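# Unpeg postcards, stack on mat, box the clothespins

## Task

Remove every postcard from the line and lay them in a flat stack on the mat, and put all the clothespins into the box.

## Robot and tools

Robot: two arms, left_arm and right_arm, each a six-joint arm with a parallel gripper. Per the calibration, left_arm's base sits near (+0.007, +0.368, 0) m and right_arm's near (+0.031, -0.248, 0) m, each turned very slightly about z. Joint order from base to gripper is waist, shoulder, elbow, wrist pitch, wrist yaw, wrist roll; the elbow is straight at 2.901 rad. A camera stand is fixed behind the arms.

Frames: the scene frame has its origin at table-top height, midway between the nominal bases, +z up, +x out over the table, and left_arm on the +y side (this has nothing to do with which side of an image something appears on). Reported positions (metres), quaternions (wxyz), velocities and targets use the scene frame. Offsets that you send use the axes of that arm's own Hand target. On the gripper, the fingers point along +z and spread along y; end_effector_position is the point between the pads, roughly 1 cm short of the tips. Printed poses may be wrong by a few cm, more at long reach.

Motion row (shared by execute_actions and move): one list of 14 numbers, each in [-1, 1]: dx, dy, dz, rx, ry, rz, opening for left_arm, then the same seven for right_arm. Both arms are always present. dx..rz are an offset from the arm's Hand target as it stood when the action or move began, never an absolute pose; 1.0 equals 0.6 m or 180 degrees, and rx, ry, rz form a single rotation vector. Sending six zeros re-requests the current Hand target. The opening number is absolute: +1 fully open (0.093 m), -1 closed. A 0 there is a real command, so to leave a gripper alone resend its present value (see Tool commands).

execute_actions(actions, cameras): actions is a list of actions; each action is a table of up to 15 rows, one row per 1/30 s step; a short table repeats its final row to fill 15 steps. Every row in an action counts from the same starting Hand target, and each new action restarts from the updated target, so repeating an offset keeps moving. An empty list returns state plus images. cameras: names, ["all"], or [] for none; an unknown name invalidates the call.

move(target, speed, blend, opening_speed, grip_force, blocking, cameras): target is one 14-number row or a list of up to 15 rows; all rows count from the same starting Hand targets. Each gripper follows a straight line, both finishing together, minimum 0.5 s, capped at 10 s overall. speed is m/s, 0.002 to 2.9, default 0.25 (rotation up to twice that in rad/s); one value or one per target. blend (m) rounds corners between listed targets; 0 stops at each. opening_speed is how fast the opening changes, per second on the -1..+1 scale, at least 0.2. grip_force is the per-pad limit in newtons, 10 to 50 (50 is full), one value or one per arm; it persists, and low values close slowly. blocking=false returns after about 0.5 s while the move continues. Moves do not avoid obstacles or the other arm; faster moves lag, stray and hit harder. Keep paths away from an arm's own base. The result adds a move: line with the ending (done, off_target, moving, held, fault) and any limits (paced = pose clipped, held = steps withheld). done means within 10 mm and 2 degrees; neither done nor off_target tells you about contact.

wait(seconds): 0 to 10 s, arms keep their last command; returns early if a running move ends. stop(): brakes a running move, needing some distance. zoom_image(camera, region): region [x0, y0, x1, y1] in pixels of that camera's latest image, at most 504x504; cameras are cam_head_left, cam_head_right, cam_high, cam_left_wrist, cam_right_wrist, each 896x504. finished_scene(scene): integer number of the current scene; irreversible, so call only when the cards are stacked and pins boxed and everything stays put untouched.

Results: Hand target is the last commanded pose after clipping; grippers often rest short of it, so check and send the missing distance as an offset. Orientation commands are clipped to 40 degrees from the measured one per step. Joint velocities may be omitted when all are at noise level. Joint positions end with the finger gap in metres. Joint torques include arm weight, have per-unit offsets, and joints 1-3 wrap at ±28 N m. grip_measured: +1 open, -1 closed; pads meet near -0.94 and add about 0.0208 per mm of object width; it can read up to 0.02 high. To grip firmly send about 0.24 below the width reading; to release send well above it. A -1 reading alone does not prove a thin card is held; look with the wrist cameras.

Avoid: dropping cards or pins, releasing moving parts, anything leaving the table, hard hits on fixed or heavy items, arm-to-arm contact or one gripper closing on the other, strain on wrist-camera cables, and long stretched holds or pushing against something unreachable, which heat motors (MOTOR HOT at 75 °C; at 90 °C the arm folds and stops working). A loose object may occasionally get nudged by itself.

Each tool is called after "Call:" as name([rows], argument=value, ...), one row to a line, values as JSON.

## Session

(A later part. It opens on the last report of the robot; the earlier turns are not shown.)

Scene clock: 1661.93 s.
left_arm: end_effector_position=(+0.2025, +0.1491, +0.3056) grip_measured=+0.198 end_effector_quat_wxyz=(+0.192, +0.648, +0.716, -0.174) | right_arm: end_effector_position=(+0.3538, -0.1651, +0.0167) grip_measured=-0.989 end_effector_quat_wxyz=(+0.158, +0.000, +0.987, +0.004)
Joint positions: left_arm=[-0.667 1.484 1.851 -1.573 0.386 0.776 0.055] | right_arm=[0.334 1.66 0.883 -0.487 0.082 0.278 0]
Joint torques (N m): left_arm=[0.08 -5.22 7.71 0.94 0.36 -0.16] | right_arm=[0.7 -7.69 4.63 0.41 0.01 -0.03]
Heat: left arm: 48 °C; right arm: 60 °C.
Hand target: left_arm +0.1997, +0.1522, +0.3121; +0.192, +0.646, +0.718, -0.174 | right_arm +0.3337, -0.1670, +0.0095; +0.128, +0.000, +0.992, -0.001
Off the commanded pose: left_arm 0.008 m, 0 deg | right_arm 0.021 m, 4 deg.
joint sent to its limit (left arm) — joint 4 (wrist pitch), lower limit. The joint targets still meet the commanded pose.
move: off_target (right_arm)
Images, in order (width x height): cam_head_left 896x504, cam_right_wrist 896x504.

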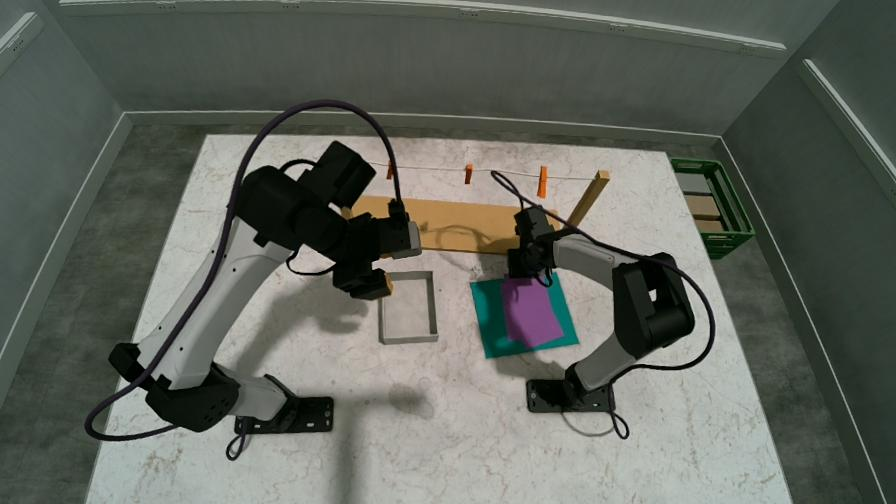

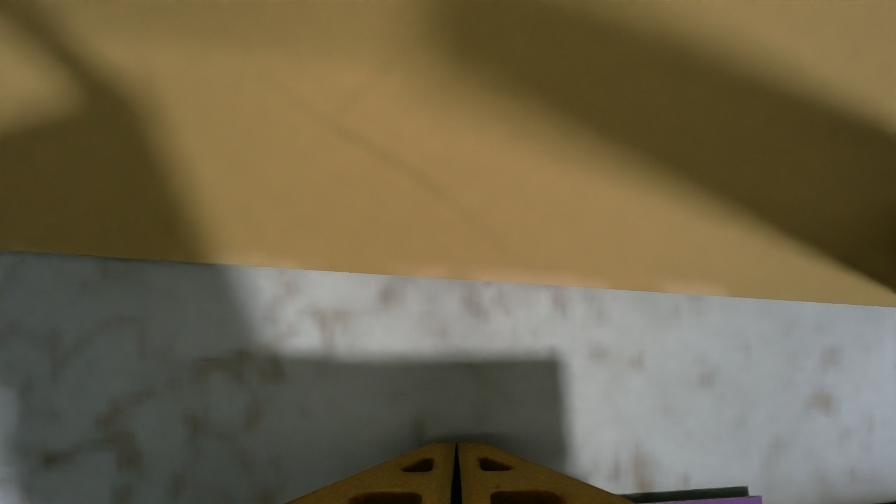

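Call:
move([
  [0,0,0,0,0,0,0.2,0.0017,0,0.0064,0,0,0,-1],
  [0,0,0,0,0,0,0.2,0.042,0,-0.0043,0,0,0,-1],
], speed=0.03, cameras=["cam_right_wrist","cam_head_left"])

Call:
zoom_image(camera="cam_head_left", region=[440, 220, 620, 370])

Scene clock: 1668.20 s.
left_arm: end_effector_position=(+0.2025, +0.1491, +0.3056) grip_measured=+0.198 end_effector_quat_wxyz=(+0.192, +0.648, +0.716, -0.174) | right_arm: end_effector_position=(+0.3389, -0.1643, +0.0174) grip_measured=-0.989 end_effector_quat_wxyz=(+0.177, +0.003, +0.984, +0.005)
Joint positions: left_arm=[-0.667 1.484 1.851 -1.573 0.386 0.776 0.055] | right_arm=[0.36 1.583 0.79 -0.435 0.102 0.306 0]
Joint torques (N m): left_arm=[0.08 -5.22 7.72 0.95 0.36 -0.14] | right_arm=[0.92 -6.86 4.21 0.18 -0.09 -0.04]
Heat: left arm: 48 °C; right arm: 59 °C.
Hand target: left_arm +0.1997, +0.1522, +0.3121; +0.192, +0.646, +0.718, -0.174 | right_arm +0.3087, -0.1670, +0.0056; +0.128, +0.000, +0.992, -0.001
Off the commanded pose: left_arm 0.008 m, 0 deg | right_arm 0.033 m, 6 deg.
joint sent to its limit (left arm) — joint 4 (wrist pitch), lower limit. The joint targets still meet the commanded pose.
move: off_target (right_arm)
Images, in order (width x height): cam_head_left 896x504, cam_right_wrist 896x504.

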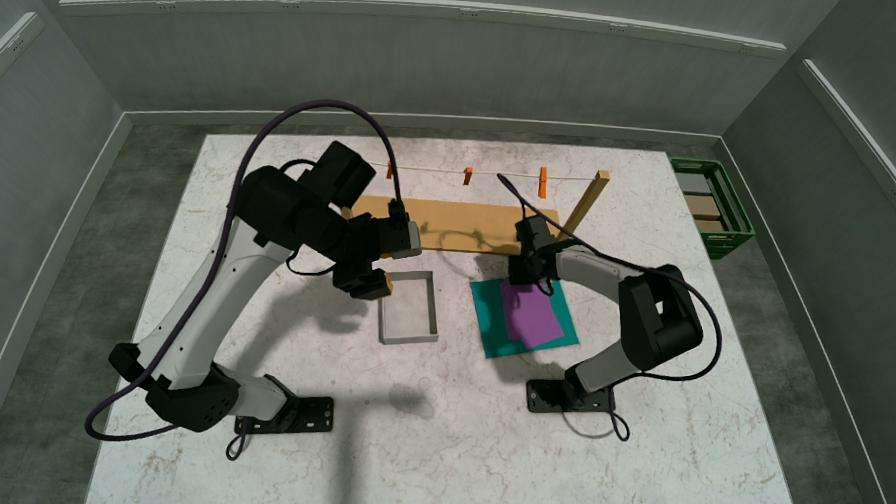

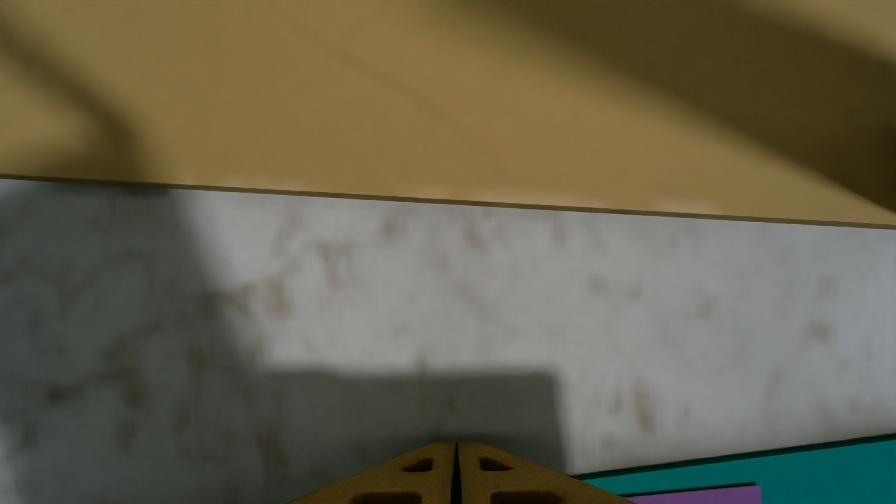

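Scaled by 2.800 from the camera's 896x504 image, which has a finer 1280x720 frame.

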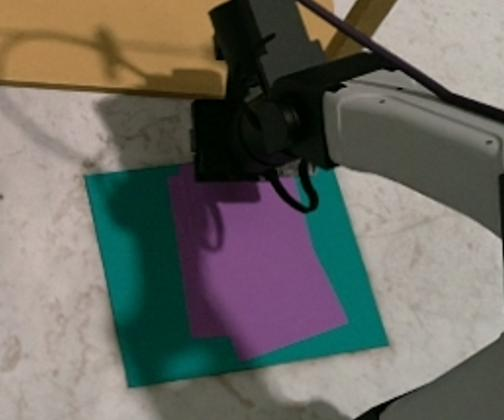

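Call:
move(target=[0,0,0,0,0,0,0.2,0.0242,0,-0.0065,0,0,0,-1], speed=0.03, cameras=["cam_right_wrist","cam_head_left"])

Call:
zoom_image(camera="cam_head_left", region=[440, 220, 620, 370])

Scene clock: 1672.50 s.
left_arm: end_effector_position=(+0.2025, +0.1491, +0.3056) grip_measured=+0.198 end_effector_quat_wxyz=(+0.192, +0.648, +0.716, -0.174) | right_arm: end_effector_position=(+0.3234, -0.1626, +0.0182) grip_measured=-0.989 end_effector_quat_wxyz=(+0.178, +0.002, +0.984, +0.008)
Joint positions: left_arm=[-0.667 1.484 1.851 -1.573 0.386 0.776 0.055] | right_arm=[0.382 1.525 0.736 -0.438 0.103 0.327 0]
Joint torques (N m): left_arm=[0.05 -5.24 7.71 0.95 0.36 -0.16] | right_arm=[0.81 -6.04 4.37 0.18 -0.06 -0.02]
Heat: left arm: 48 °C; right arm: 59 °C.
Hand target: left_arm +0.1997, +0.1522, +0.3121; +0.192, +0.646, +0.718, -0.174 | right_arm +0.2937, -0.1670, +0.0056; +0.128, +0.000, +0.992, -0.001
Off the commanded pose: left_arm 0.008 m, 0 deg | right_arm 0.033 m, 6 deg.
joint sent to its limit (left arm) — joint 4 (wrist pitch), lower limit. The joint targets still meet the commanded pose.
move: off_target (right_arm)
Images, in order (width x height): cam_head_left 896x504, cam_right_wrist 896x504.

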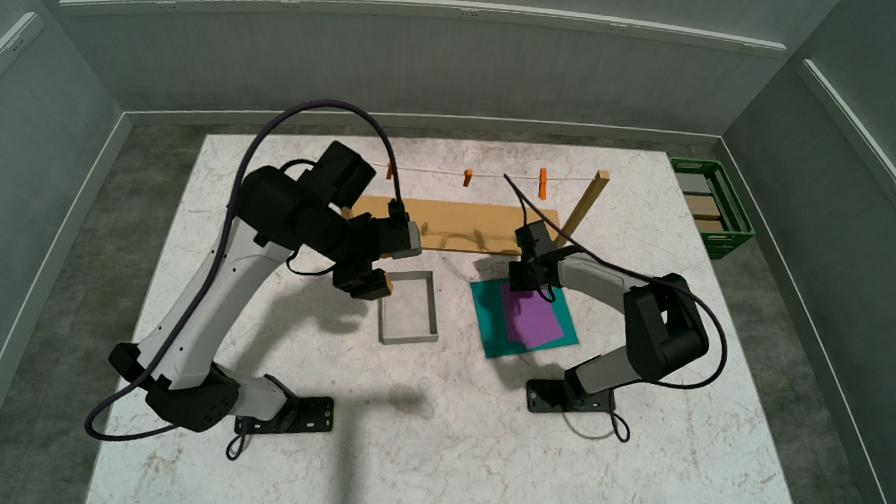

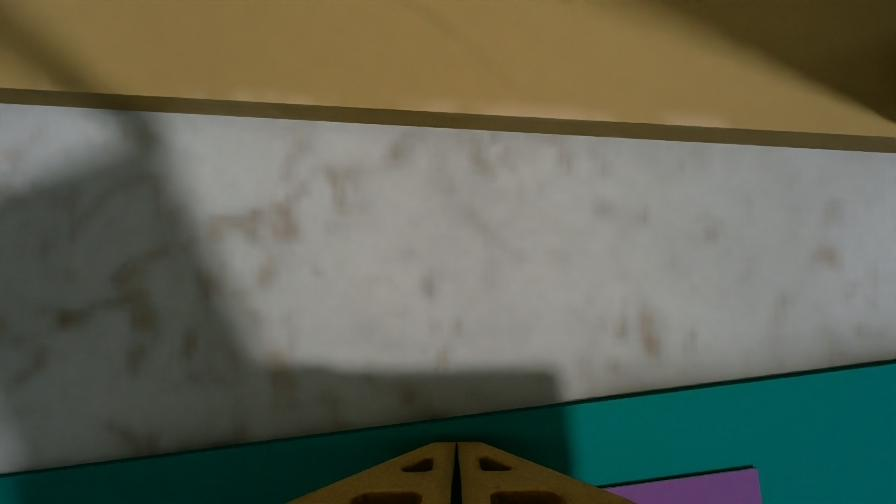

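Scaled by 2.800 from the camera's 896x504 image, which has a finer 1280x720 frame.

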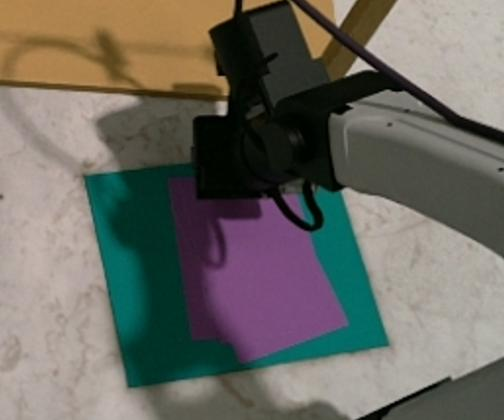

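Call:
move(target=[0,0,0,0,0,0,0.2,-0.043,-0.15,-0.161,0,0,0,-1], speed=0.15, cameras=["cam_right_wrist","cam_head_left"])

Call:
zoom_image(camera="cam_head_left", region=[440, 220, 620, 370])

Scene clock: 1676.87 s.
left_arm: end_effector_position=(+0.2025, +0.1491, +0.3056) grip_measured=+0.198 end_effector_quat_wxyz=(+0.192, +0.648, +0.716, -0.174) | right_arm: end_effector_position=(+0.2914, -0.2571, +0.0972) grip_measured=-0.989 end_effector_quat_wxyz=(+0.117, +0.004, +0.993, -0.005)
Joint positions: left_arm=[-0.667 1.484 1.851 -1.573 0.386 0.776 0.055] | right_arm=[0.008 1.321 0.936 -0.95 0.003 -0.027 0]
Joint torques (N m): left_arm=[0.05 -5.22 7.69 0.95 0.37 -0.16] | right_arm=[-0.4 -5.24 9.7 0.61 -0.11 -0.27]
Heat: left arm: 48 °C; right arm: 59 °C.
Hand target: left_arm +0.1997, +0.1522, +0.3121; +0.192, +0.646, +0.718, -0.174 | right_arm +0.2942, -0.2569, +0.1058; +0.128, +0.000, +0.992, -0.001
Off the commanded pose: left_arm 0.008 m, 0 deg | right_arm 0.009 m, 1 deg.
joint sent to its limit (left arm) — joint 4 (wrist pitch), lower limit. The joint targets still meet the commanded pose.
move: done
Images, in order (width x height): cam_head_left 896x504, cam_right_wrist 896x504.

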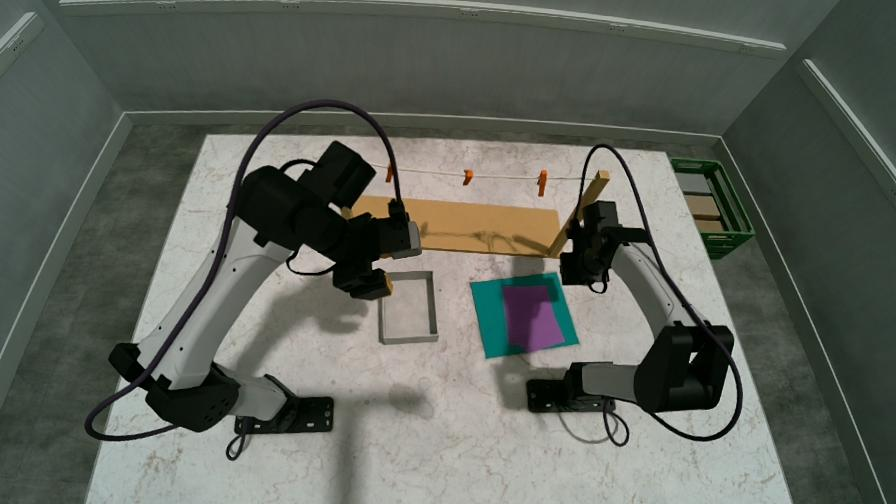

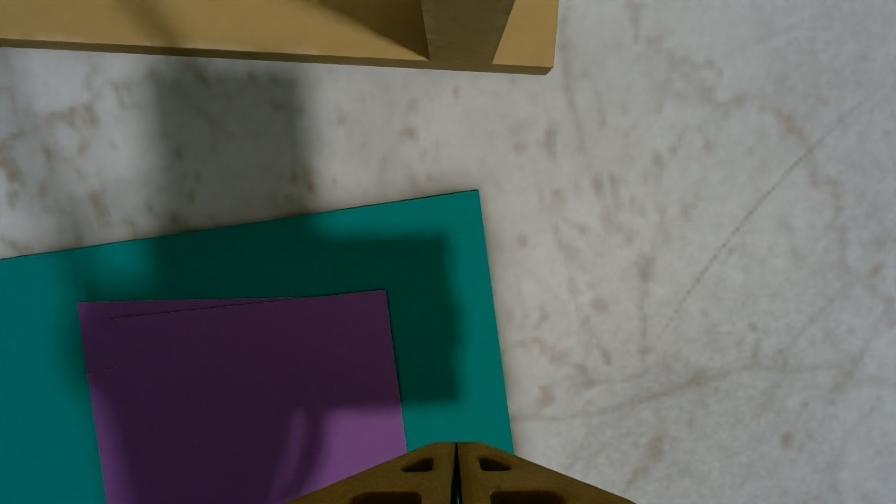

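Scaled by 2.800 from the camera's 896x504 image, which has a finer 1280x720 frame.

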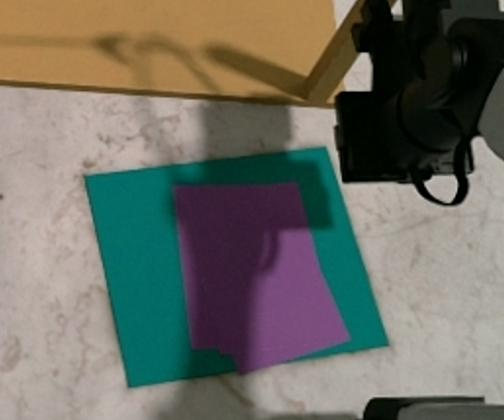

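Call:
move(target=[0,0,0,0,0,0,0.2,0.2993,0.2783,-0.132,-0.0711,0.0619,-0.5402,-1], speed=0.2, cameras=["cam_right_wrist","cam_head_left"])

Call:
zoom_image(camera="cam_head_left", region=[440, 220, 620, 370])

Scene clock: 1692.93 s.
left_arm: end_effector_position=(+0.2025, +0.1491, +0.3056) grip_measured=+0.198 end_effector_quat_wxyz=(+0.192, +0.648, +0.716, -0.174) | right_arm: end_effector_position=(+0.1016, -0.0927, +0.1325) grip_measured=-0.989 end_effector_quat_wxyz=(+0.001, +0.748, -0.664, +0.002)
Joint positions: left_arm=[-0.667 1.484 1.851 -1.573 0.386 0.776 0.055] | right_arm=[1.187 1.18 1.009 -1.402 0.004 -0.544 0]
Joint torques (N m): left_arm=[0.08 -5.24 7.72 0.95 0.36 -0.16] | right_arm=[0.46 -1.48 9.39 0.18 -0.13 -0.27]
Heat: left arm: 48 °C; right arm: 61 °C.
Hand target: left_arm +0.1997, +0.1522, +0.3121; +0.192, +0.646, +0.718, -0.174 | right_arm +0.1004, -0.0897, +0.1367; +0.002, +0.754, -0.657, -0.002
Off the commanded pose: left_arm 0.008 m, 0 deg | right_arm 0.005 m, 1 deg.
joint sent to its limit (left arm) — joint 4 (wrist pitch), lower limit. The joint targets still meet the commanded pose.
move: done
Images, in order (width x height): cam_head_left 896x504, cam_right_wrist 896x504.

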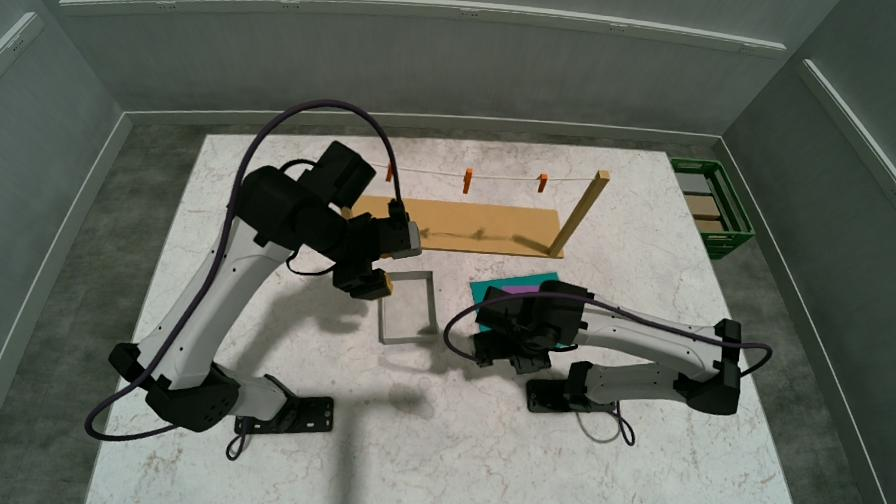

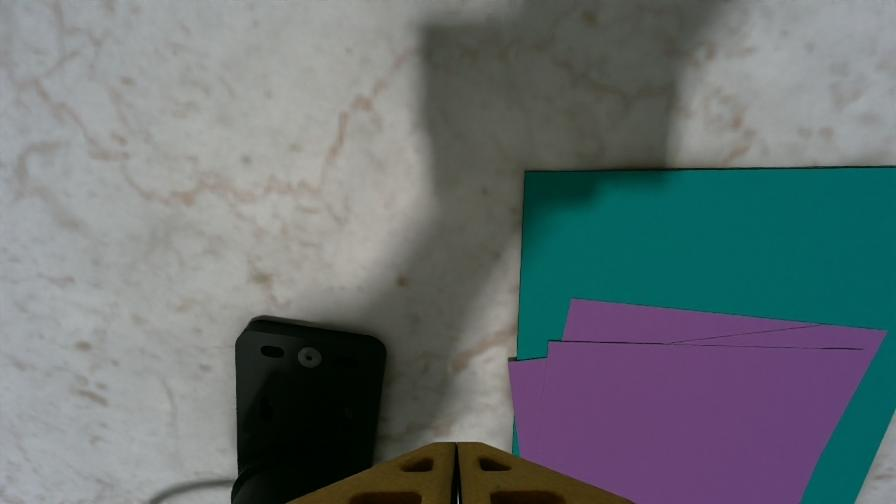

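Scaled by 2.800 from the camera's 896x504 image, which has a finer 1280x720 frame.

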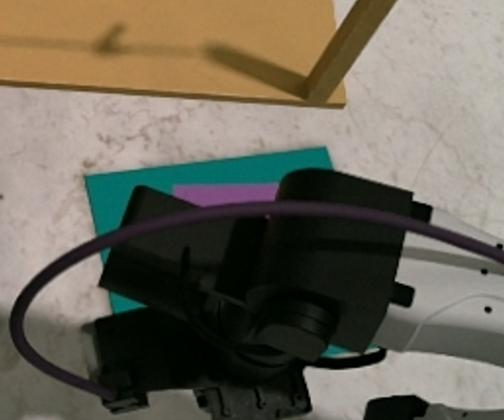

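Call:
move(target=[0,0,0,0,0,0,0.2,0.1167,-0.0133,0.171,0,0,0,-1], speed=0.12, cameras=["cam_right_wrist"])

Scene clock: 1702.97 s.
left_arm: end_effector_position=(+0.2025, +0.1491, +0.3056) grip_measured=+0.198 end_effector_quat_wxyz=(+0.192, +0.648, +0.716, -0.174) | right_arm: end_effector_position=(+0.1164, -0.1594, +0.0355) grip_measured=-0.989 end_effector_quat_wxyz=(+0.009, +0.752, -0.659, +0.002)
Joint positions: left_arm=[-0.667 1.484 1.851 -1.573 0.386 0.776 0.055] | right_arm=[0.848 1.025 0.539 -1.104 0.004 -0.896 0]
Joint torques (N m): left_arm=[0.1 -5.22 7.69 0.95 0.36 -0.16] | right_arm=[-0.55 -1.63 6.32 0.35 -0.12 -0.3]
Heat: left arm: 48 °C; right arm: 62 °C.
Hand target: left_arm +0.1997, +0.1522, +0.3121; +0.192, +0.646, +0.718, -0.174 | right_arm +0.1173, -0.1581, +0.0341; +0.002, +0.754, -0.657, -0.002
Off the commanded pose: left_arm 0.008 m, 0 deg | right_arm 0.002 m, 1 deg.
joint sent to its limit (left arm) — joint 4 (wrist pitch), lower limit. The joint targets still meet the commanded pose.
move: done
Images, in order (width x height): cam_right_wrist 896x504.

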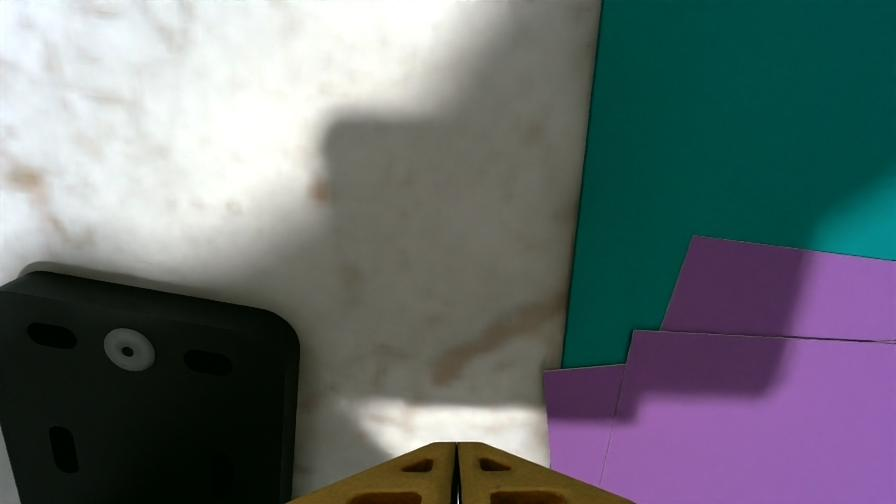

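Call:
move(target=[0,0,0,0,0,0,0.2,0.004,0,0.034,0,0,0,-1], speed=0.05)

Scene clock: 1707.50 s.
left_arm: end_effector_position=(+0.2025, +0.1491, +0.3056) grip_measured=+0.198 end_effector_quat_wxyz=(+0.192, +0.648, +0.716, -0.174) | right_arm: end_effector_position=(+0.1178, -0.1606, +0.0168) grip_measured=-0.989 end_effector_quat_wxyz=(+0.001, +0.752, -0.659, +0.002)
Joint positions: left_arm=[-0.667 1.484 1.851 -1.573 0.386 0.776 0.055] | right_arm=[0.833 1.034 0.466 -1.005 0.004 -0.912 0]
Joint torques (N m): left_arm=[0.09 -5.24 7.66 0.95 0.36 -0.16] | right_arm=[-0.54 -0.14 6.16 0.37 -0.12 -0.27]
Heat: left arm: 48 °C; right arm: 61 °C.
Hand target: left_arm +0.1997, +0.1522, +0.3121; +0.192, +0.646, +0.718, -0.174 | right_arm +0.1175, -0.1605, +0.0137; +0.002, +0.754, -0.657, -0.002
Off the commanded pose: left_arm 0.008 m, 0 deg | right_arm 0.003 m, 1 deg.
joint sent to its limit (left arm) — joint 4 (wrist pitch), lower limit. The joint targets still meet the commanded pose.
move: done

Call:
move(target=[0,0,0,0,0,0,0.2,0,-0.042,0.0015,0,0,0,-1], speed=0.04, cameras=["cam_right_wrist"])

Scene clock: 1710.40 s.
left_arm: end_effector_position=(+0.2025, +0.1491, +0.3056) grip_measured=+0.198 end_effector_quat_wxyz=(+0.192, +0.648, +0.716, -0.174) | right_arm: end_effector_position=(+0.1252, -0.1649, +0.0122) grip_measured=-0.989 end_effector_quat_wxyz=(+0.030, +0.752, -0.659, -0.016)
Joint positions: left_arm=[-0.667 1.484 1.851 -1.573 0.386 0.776 0.055] | right_arm=[0.733 1.138 0.494 -0.991 -0.021 -1.013 0]
Joint torques (N m): left_arm=[0.06 -5.24 7.72 0.95 0.36 -0.16] | right_arm=[-0.69 -0.47 8.17 0.62 0.11 -0.28]
Heat: left arm: 48 °C; right arm: 61 °C.
Hand target: left_arm +0.1997, +0.1522, +0.3121; +0.192, +0.646, +0.718, -0.174 | right_arm +0.1425, -0.1571, +0.0126; +0.002, +0.754, -0.657, -0.002
Off the commanded pose: left_arm 0.008 m, 0 deg | right_arm 0.019 m, 4 deg.
joint sent to its limit (left arm) — joint 4 (wrist pitch), lower limit. The joint targets still meet the commanded pose.
move: off_target (right_arm)
Images, in order (width x height): cam_right_wrist 896x504.

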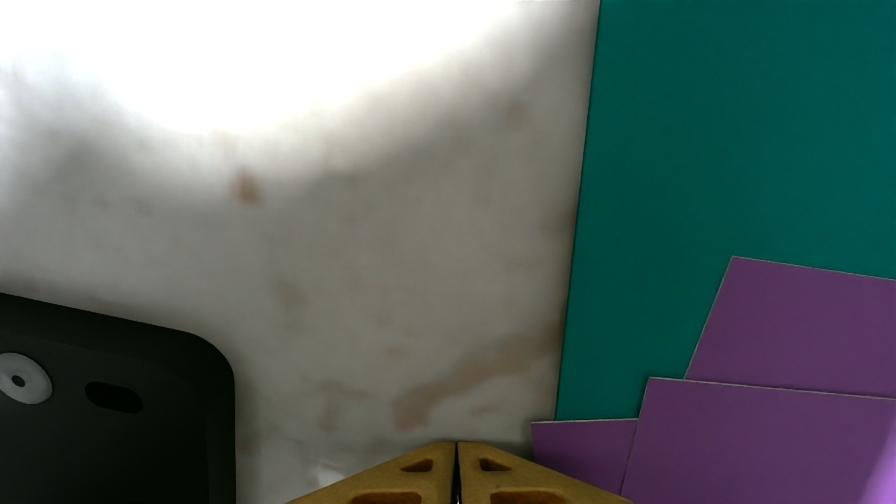

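Call:
move([
  [0,0,0,0,0,0,0.2,0,0,-0.0085,0,0,0,-1],
  [0,0,0,0,0,0,0.2,0,-0.005,-0.0085,0,0,0,-1],
], speed=0.04, cameras=["cam_right_wrist"])

Scene clock: 1714.10 s.
left_arm: end_effector_position=(+0.2025, +0.1491, +0.3056) grip_measured=+0.198 end_effector_quat_wxyz=(+0.192, +0.648, +0.716, -0.174) | right_arm: end_effector_position=(+0.1366, -0.1614, +0.0143) grip_measured=-0.989 end_effector_quat_wxyz=(+0.015, +0.752, -0.659, -0.006)
Joint positions: left_arm=[-0.667 1.484 1.851 -1.573 0.386 0.776 0.055] | right_arm=[0.718 1.148 0.51 -0.964 -0.006 -1.026 0]
Joint torques (N m): left_arm=[0.06 -5.23 7.69 0.94 0.36 -0.16] | right_arm=[-0.57 -0.8 8.66 0.32 -0.02 -0.29]
Heat: left arm: 48 °C; right arm: 60 °C.
Hand target: left_arm +0.1997, +0.1522, +0.3121; +0.192, +0.646, +0.718, -0.174 | right_arm +0.1454, -0.1567, +0.0176; +0.003, +0.754, -0.657, -0.002
Off the commanded pose: left_arm 0.008 m, 0 deg | right_arm 0.011 m, 2 deg.
joint sent to its limit (left arm) — joint 4 (wrist pitch), lower limit. The joint targets still meet the commanded pose.
move: off_target (right_arm)
Images, in order (width x height): cam_right_wrist 896x504.

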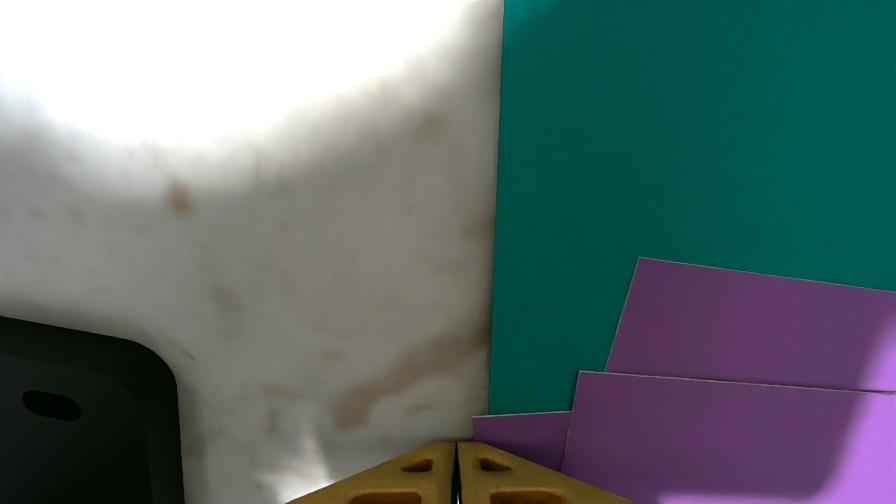

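Call:
move([
  [0,0,0,0,0,0,0.2,0,0,-0.0035,0,0,0,-1],
  [0,0,0,0,0,0,0.2,0,-0.02,-0.0035,0,0,0,-1],
], speed=0.04, cameras=["cam_right_wrist"])

Scene clock: 1718.10 s.
left_arm: end_effector_position=(+0.2025, +0.1491, +0.3056) grip_measured=+0.198 end_effector_quat_wxyz=(+0.192, +0.648, +0.716, -0.174) | right_arm: end_effector_position=(+0.1486, -0.1593, +0.0167) grip_measured=-0.989 end_effector_quat_wxyz=(+0.014, +0.752, -0.659, -0.006)
Joint positions: left_arm=[-0.667 1.484 1.851 -1.573 0.386 0.776 0.055] | right_arm=[0.679 1.195 0.547 -0.952 -0.005 -1.065 0]
Joint torques (N m): left_arm=[0.1 -5.24 7.72 0.95 0.35 -0.15] | right_arm=[-0.54 -1.16 8.61 0.32 -0.04 -0.28]
Heat: left arm: 48 °C; right arm: 60 °C.
Hand target: left_arm +0.1997, +0.1522, +0.3121; +0.192, +0.646, +0.718, -0.174 | right_arm +0.1573, -0.1551, +0.0197; +0.002, +0.754, -0.657, -0.002
Off the commanded pose: left_arm 0.008 m, 0 deg | right_arm 0.010 m, 1 deg.
joint sent to its limit (left arm) — joint 4 (wrist pitch), lower limit. The joint targets still meet the commanded pose.
move: done
Images, in order (width x height): cam_right_wrist 896x504.

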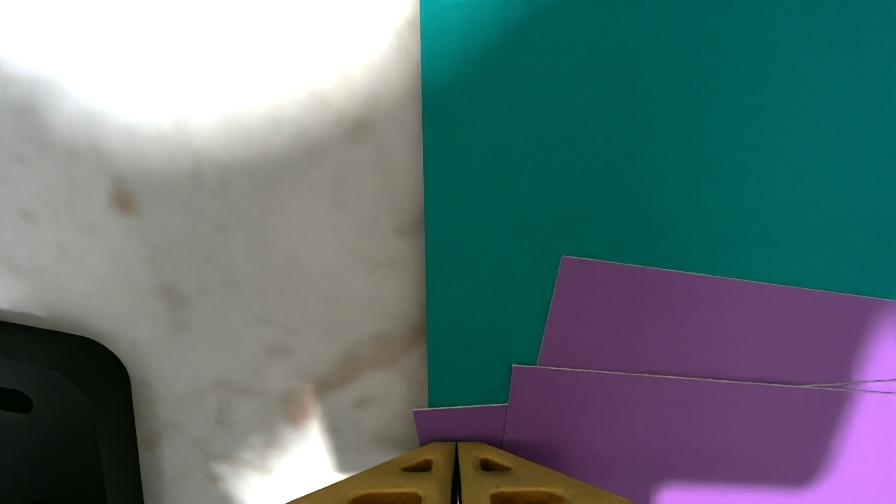

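Call:
move([
  [0,0,0,0,0,0,0.2,0,0,-0.167,0,0,0,-1],
  [0,0,0,0,0,0,0.2,0.0818,-0.0437,-0.183,0,0,0.5,-1],
  [0,0,0,0,0,0,0.2,0.2065,-0.0333,-0.1333,0,0,1.0,-1],
], speed=0.2, blend=[0.02,0.03,0], cameras=["cam_right_wrist","cam_head_left"])

Call:
zoom_image(camera="cam_head_left", region=[440, 220, 620, 370])

Scene clock: 1740.33 s.
left_arm: end_effector_position=(+0.2025, +0.1491, +0.3056) grip_measured=+0.198 end_effector_quat_wxyz=(+0.192, +0.648, +0.716, -0.174) | right_arm: end_effector_position=(+0.1940, -0.2725, +0.1035) grip_measured=-0.989 end_effector_quat_wxyz=(-0.002, +0.649, +0.760, +0.002)
Joint positions: left_arm=[-0.667 1.484 1.851 -1.573 0.386 0.776 0.055] | right_arm=[-0.113 1.155 0.879 -1.296 -0.005 1.258 0]
Joint torques (N m): left_arm=[0.08 -5.2 7.71 0.95 0.36 -0.15] | right_arm=[-0.46 -1.44 6.35 0.35 0.1 -0.01]
Heat: left arm: 48 °C; right arm: 62 °C.
Hand target: left_arm +0.1997, +0.1522, +0.3121; +0.192, +0.646, +0.718, -0.174 | right_arm +0.1945, -0.2749, +0.0997; -0.002, +0.657, +0.754, -0.002
Off the commanded pose: left_arm 0.008 m, 0 deg | right_arm 0.005 m, 1 deg.
joint sent to its limit (left arm) — joint 4 (wrist pitch), lower limit. The joint targets still meet the commanded pose.
move: done
Images, in order (width x height): cam_head_left 896x504, cam_right_wrist 896x504.

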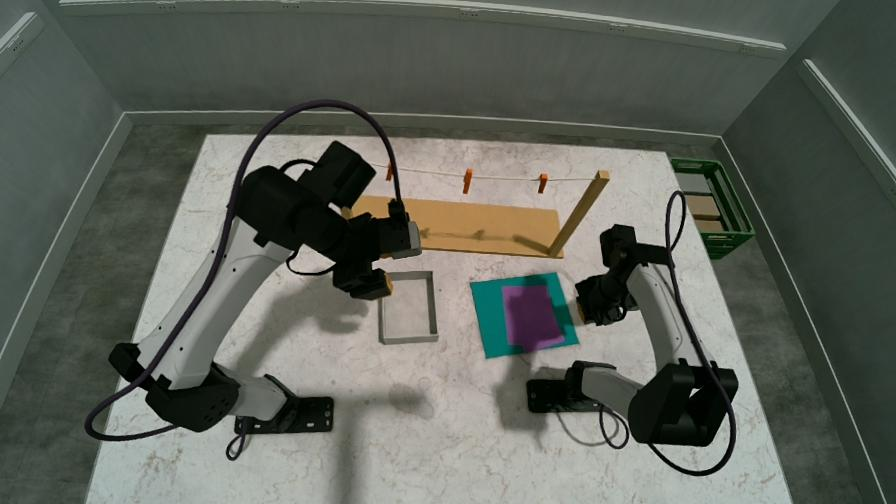

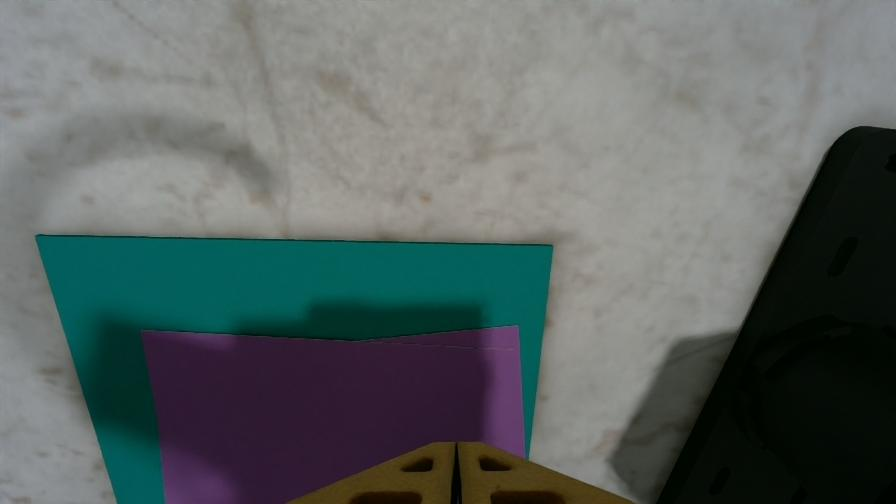

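Scaled by 2.800 from the camera's 896x504 image, which has a finer 1280x720 frame.

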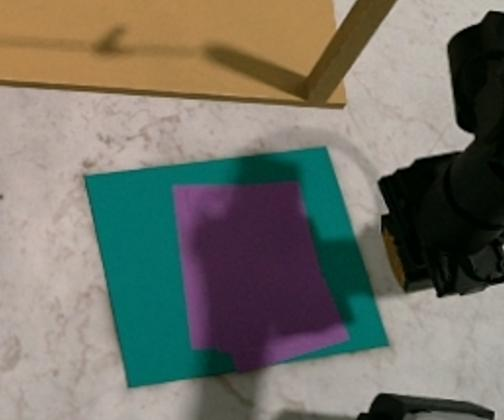

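Call:
move([
  [0,0,0,0,0,0,0.2,-0.003,-0.0233,0.12,0,0,0,-1],
  [0,0,0,0,0,0,0.2,-0.003,-0.0233,0.154,0,0,0,-1],
], speed=[0.12,0.04], cameras=["cam_right_wrist"])

Scene clock: 1747.53 s.
left_arm: end_effector_position=(+0.2025, +0.1491, +0.3056) grip_measured=+0.198 end_effector_quat_wxyz=(+0.192, +0.648, +0.716, -0.174) | right_arm: end_effector_position=(+0.1771, -0.2756, +0.0139) grip_measured=-0.989 end_effector_quat_wxyz=(-0.009, +0.658, +0.753, -0.002)
Joint positions: left_arm=[-0.667 1.484 1.851 -1.573 0.386 0.776 0.055] | right_arm=[-0.152 1.195 0.535 -0.929 -0.005 1.244 0]
Joint torques (N m): left_arm=[0.03 -5.22 7.71 0.95 0.36 -0.16] | right_arm=[-0.54 -0.61 5.16 0.61 0.11 -0.26]
Heat: left arm: 48 °C; right arm: 61 °C.
Hand target: left_arm +0.1997, +0.1522, +0.3121; +0.192, +0.646, +0.718, -0.174 | right_arm +0.1803, -0.2788, +0.0074; -0.002, +0.657, +0.754, -0.002
Off the commanded pose: left_arm 0.008 m, 0 deg | right_arm 0.008 m, 1 deg.
joint sent to its limit (left arm) — joint 4 (wrist pitch), lower limit. The joint targets still meet the commanded pose.
move: done
Images, in order (width x height): cam_right_wrist 896x504.

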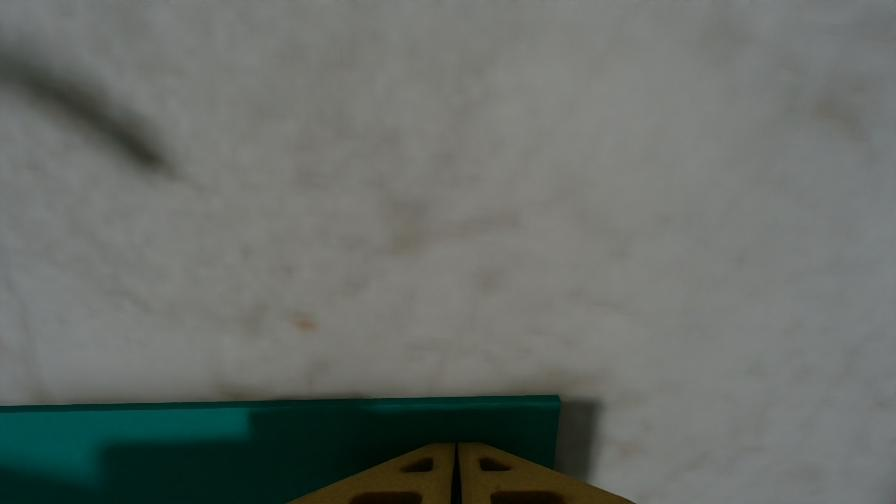

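Call:
move(target=[0,0,0,0,0,0,0.2,0.04,0,-0.002,0,0,0,-1], speed=0.03, cameras=["cam_right_wrist","cam_head_left"])

Call:
zoom_image(camera="cam_head_left", region=[440, 220, 620, 370])

Scene clock: 1752.07 s.
left_arm: end_effector_position=(+0.2025, +0.1491, +0.3056) grip_measured=+0.198 end_effector_quat_wxyz=(+0.192, +0.648, +0.716, -0.174) | right_arm: end_effector_position=(+0.1779, -0.2657, +0.0142) grip_measured=-0.989 end_effector_quat_wxyz=(+0.011, +0.657, +0.754, -0.023)
Joint positions: left_arm=[-0.667 1.484 1.851 -1.573 0.386 0.776 0.055] | right_arm=[-0.022 1.182 0.528 -0.928 0.051 1.369 0]
Joint torques (N m): left_arm=[0.06 -5.19 7.72 0.94 0.36 -0.15] | right_arm=[1.03 -2.22 4.62 0.41 -0.38 -0.01]
Heat: left arm: 48 °C; right arm: 60 °C.
Hand target: left_arm +0.1997, +0.1522, +0.3121; +0.192, +0.646, +0.718, -0.174 | right_arm +0.1771, -0.2550, +0.0085; -0.002, +0.657, +0.754, -0.002
Off the commanded pose: left_arm 0.008 m, 0 deg | right_arm 0.012 m, 3 deg.
joint sent to its limit (left arm) — joint 4 (wrist pitch), lower limit. The joint targets still meet the commanded pose.
move: off_target (right_arm)
Images, in order (width x height): cam_head_left 896x504, cam_right_wrist 896x504.

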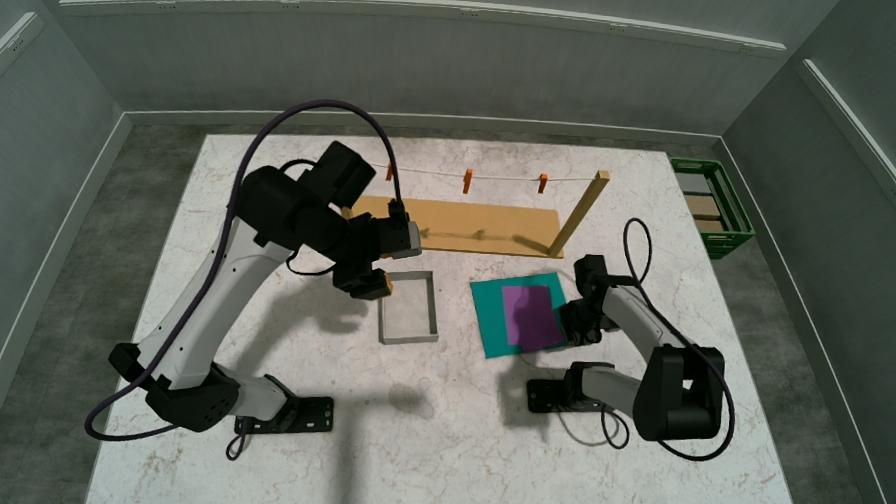

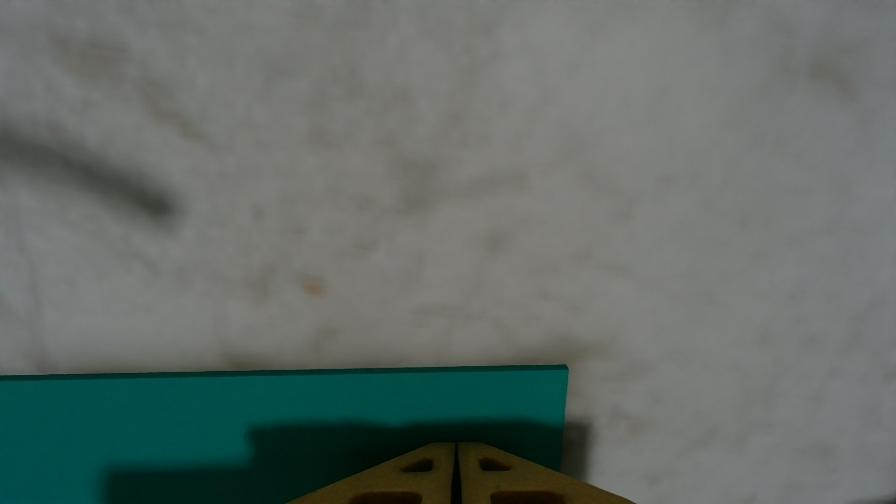

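Scaled by 2.800 from the camera's 896x504 image, which has a finer 1280x720 frame.

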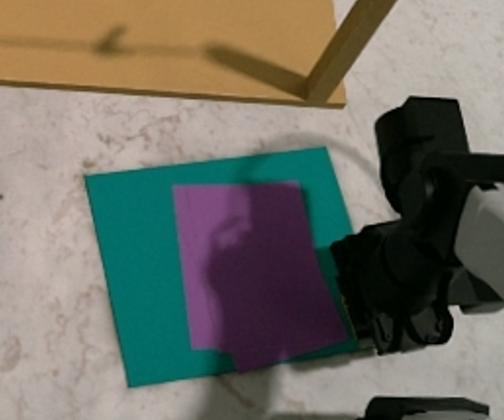

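Call:
move(target=[0,0,0,0,0,0,0.2,0.022,0,-0.001,0,0,0,-1], speed=0.03, cameras=["cam_right_wrist","cam_head_left"])

Call:
zoom_image(camera="cam_head_left", region=[440, 220, 620, 370])

Scene clock: 1754.83 s.
left_arm: end_effector_position=(+0.2025, +0.1491, +0.3056) grip_measured=+0.198 end_effector_quat_wxyz=(+0.192, +0.648, +0.716, -0.174) | right_arm: end_effector_position=(+0.1782, -0.2528, +0.0142) grip_measured=-0.989 end_effector_quat_wxyz=(+0.015, +0.656, +0.754, -0.022)
Joint positions: left_arm=[-0.667 1.484 1.851 -1.573 0.386 0.776 0.055] | right_arm=[0.068 1.173 0.523 -0.928 0.052 1.458 0]
Joint torques (N m): left_arm=[0.12 -5.26 7.69 0.95 0.36 -0.15] | right_arm=[0.98 -2.26 4.77 0.35 -0.39 0.02]
Heat: left arm: 48 °C; right arm: 60 °C.
Hand target: left_arm +0.1997, +0.1522, +0.3121; +0.192, +0.646, +0.718, -0.174 | right_arm +0.1752, -0.2419, +0.0091; -0.002, +0.657, +0.754, -0.003
Off the commanded pose: left_arm 0.008 m, 0 deg | right_arm 0.012 m, 3 deg.
joint sent to its limit (left arm) — joint 4 (wrist pitch), lower limit. The joint targets still meet the commanded pose.
move: off_target (right_arm)
Images, in order (width x height): cam_head_left 896x504, cam_right_wrist 896x504.

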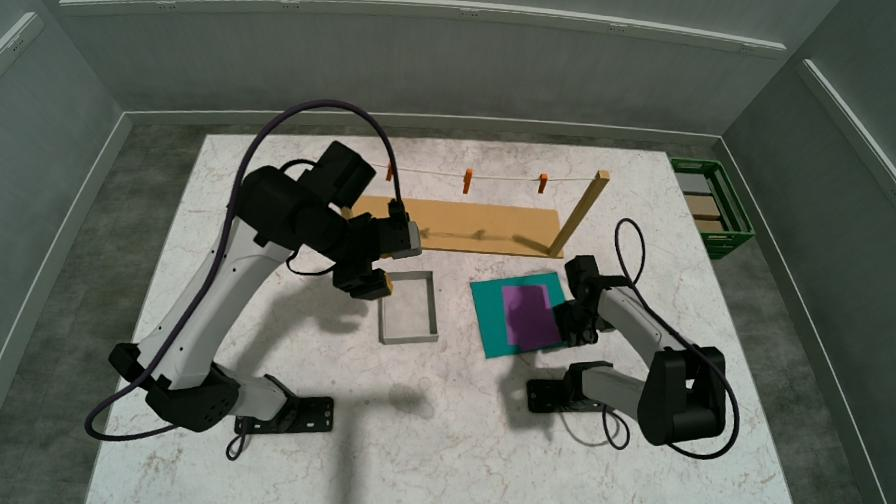

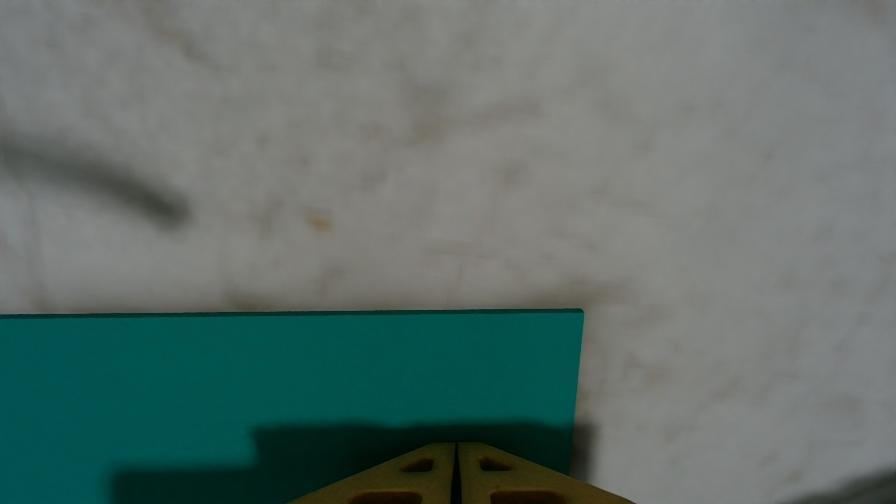

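Scaled by 2.800 from the camera's 896x504 image, which has a finer 1280x720 frame.

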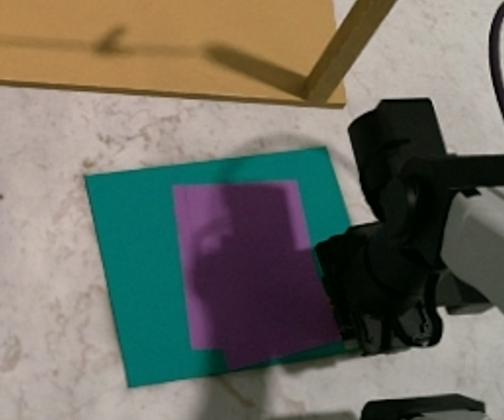

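Call:
move(target=[0,0,0,0,0,0,0.2,0.013,0,-0.001,0,0,0,-1], speed=0.03)

Call:
move(target=[0,0,0,0,0,0,0.2,-0.02,0,-0.16,0,0,0,-1], speed=0.15, cameras=["cam_right_wrist","cam_head_left"])

Call:
zoom_image(camera="cam_head_left", region=[440, 220, 620, 370])

Scene clock: 1758.30 s.
left_arm: end_effector_position=(+0.2025, +0.1491, +0.3056) grip_measured=+0.198 end_effector_quat_wxyz=(+0.192, +0.648, +0.716, -0.174) | right_arm: end_effector_position=(+0.1782, -0.2449, +0.0142) grip_measured=-0.989 end_effector_quat_wxyz=(+0.016, +0.656, +0.754, -0.021)
Joint positions: left_arm=[-0.667 1.484 1.851 -1.573 0.386 0.776 0.055] | right_arm=[0.121 1.173 0.523 -0.928 0.052 1.511 0]
Joint torques (N m): left_arm=[0.06 -5.2 7.68 0.95 0.37 -0.16] | right_arm=[1.01 -2.59 4.77 0.32 -0.41 -0.02]
Heat: left arm: 48 °C; right arm: 59 °C.
Hand target: left_arm +0.1997, +0.1522, +0.3121; +0.192, +0.646, +0.718, -0.174 | right_arm +0.1741, -0.2342, +0.0097; -0.002, +0.657, +0.754, -0.003
Off the commanded pose: left_arm 0.008 m, 0 deg | right_arm 0.012 m, 3 deg.
joint sent to its limit (left arm) — joint 4 (wrist pitch), lower limit. The joint targets still meet the commanded pose.
move: off_target (right_arm)

Scene clock: 1759.77 s.
left_arm: end_effector_position=(+0.2025, +0.1491, +0.3056) grip_measured=+0.198 end_effector_quat_wxyz=(+0.192, +0.648, +0.716, -0.174) | right_arm: end_effector_position=(+0.1748, -0.2460, +0.0999) grip_measured=-0.989 end_effector_quat_wxyz=(-0.005, +0.658, +0.753, -0.010)
Joint positions: left_arm=[-0.667 1.484 1.851 -1.573 0.386 0.776 0.055] | right_arm=[0.064 1.087 0.827 -1.332 0.008 1.458 0]
Joint torques (N m): left_arm=[0.13 -5.24 7.69 0.95 0.36 -0.16] | right_arm=[-0.53 -2.4 8.91 0.04 -0.02 -0.25]
Heat: left arm: 48 °C; right arm: 59 °C.
Hand target: left_arm +0.1997, +0.1522, +0.3121; +0.192, +0.646, +0.718, -0.174 | right_arm +0.1764, -0.2460, +0.1058; -0.002, +0.657, +0.754, -0.002
Off the commanded pose: left_arm 0.008 m, 0 deg | right_arm 0.006 m, 1 deg.
joint sent to its limit (left arm) — joint 4 (wrist pitch), lower limit. The joint targets still meet the commanded pose.
move: done
Images, in order (width x height): cam_head_left 896x504, cam_right_wrist 896x504.

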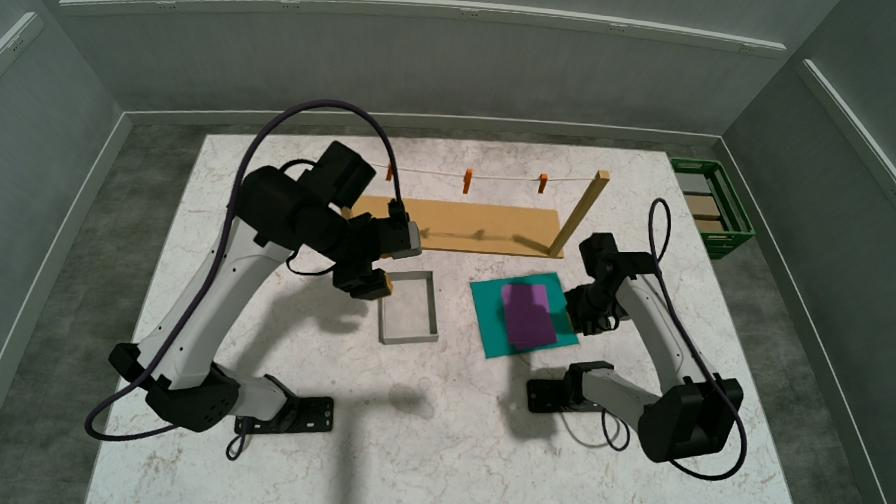

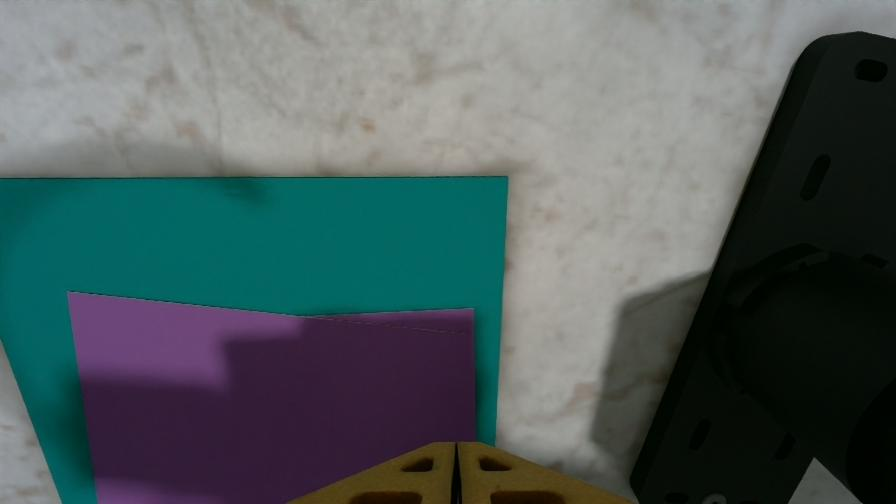

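Scaled by 2.800 from the camera's 896x504 image, which has a finer 1280x720 frame.

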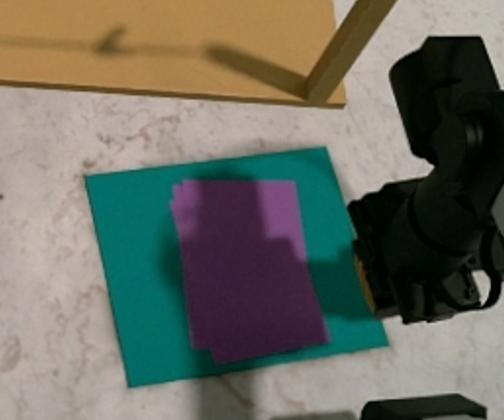

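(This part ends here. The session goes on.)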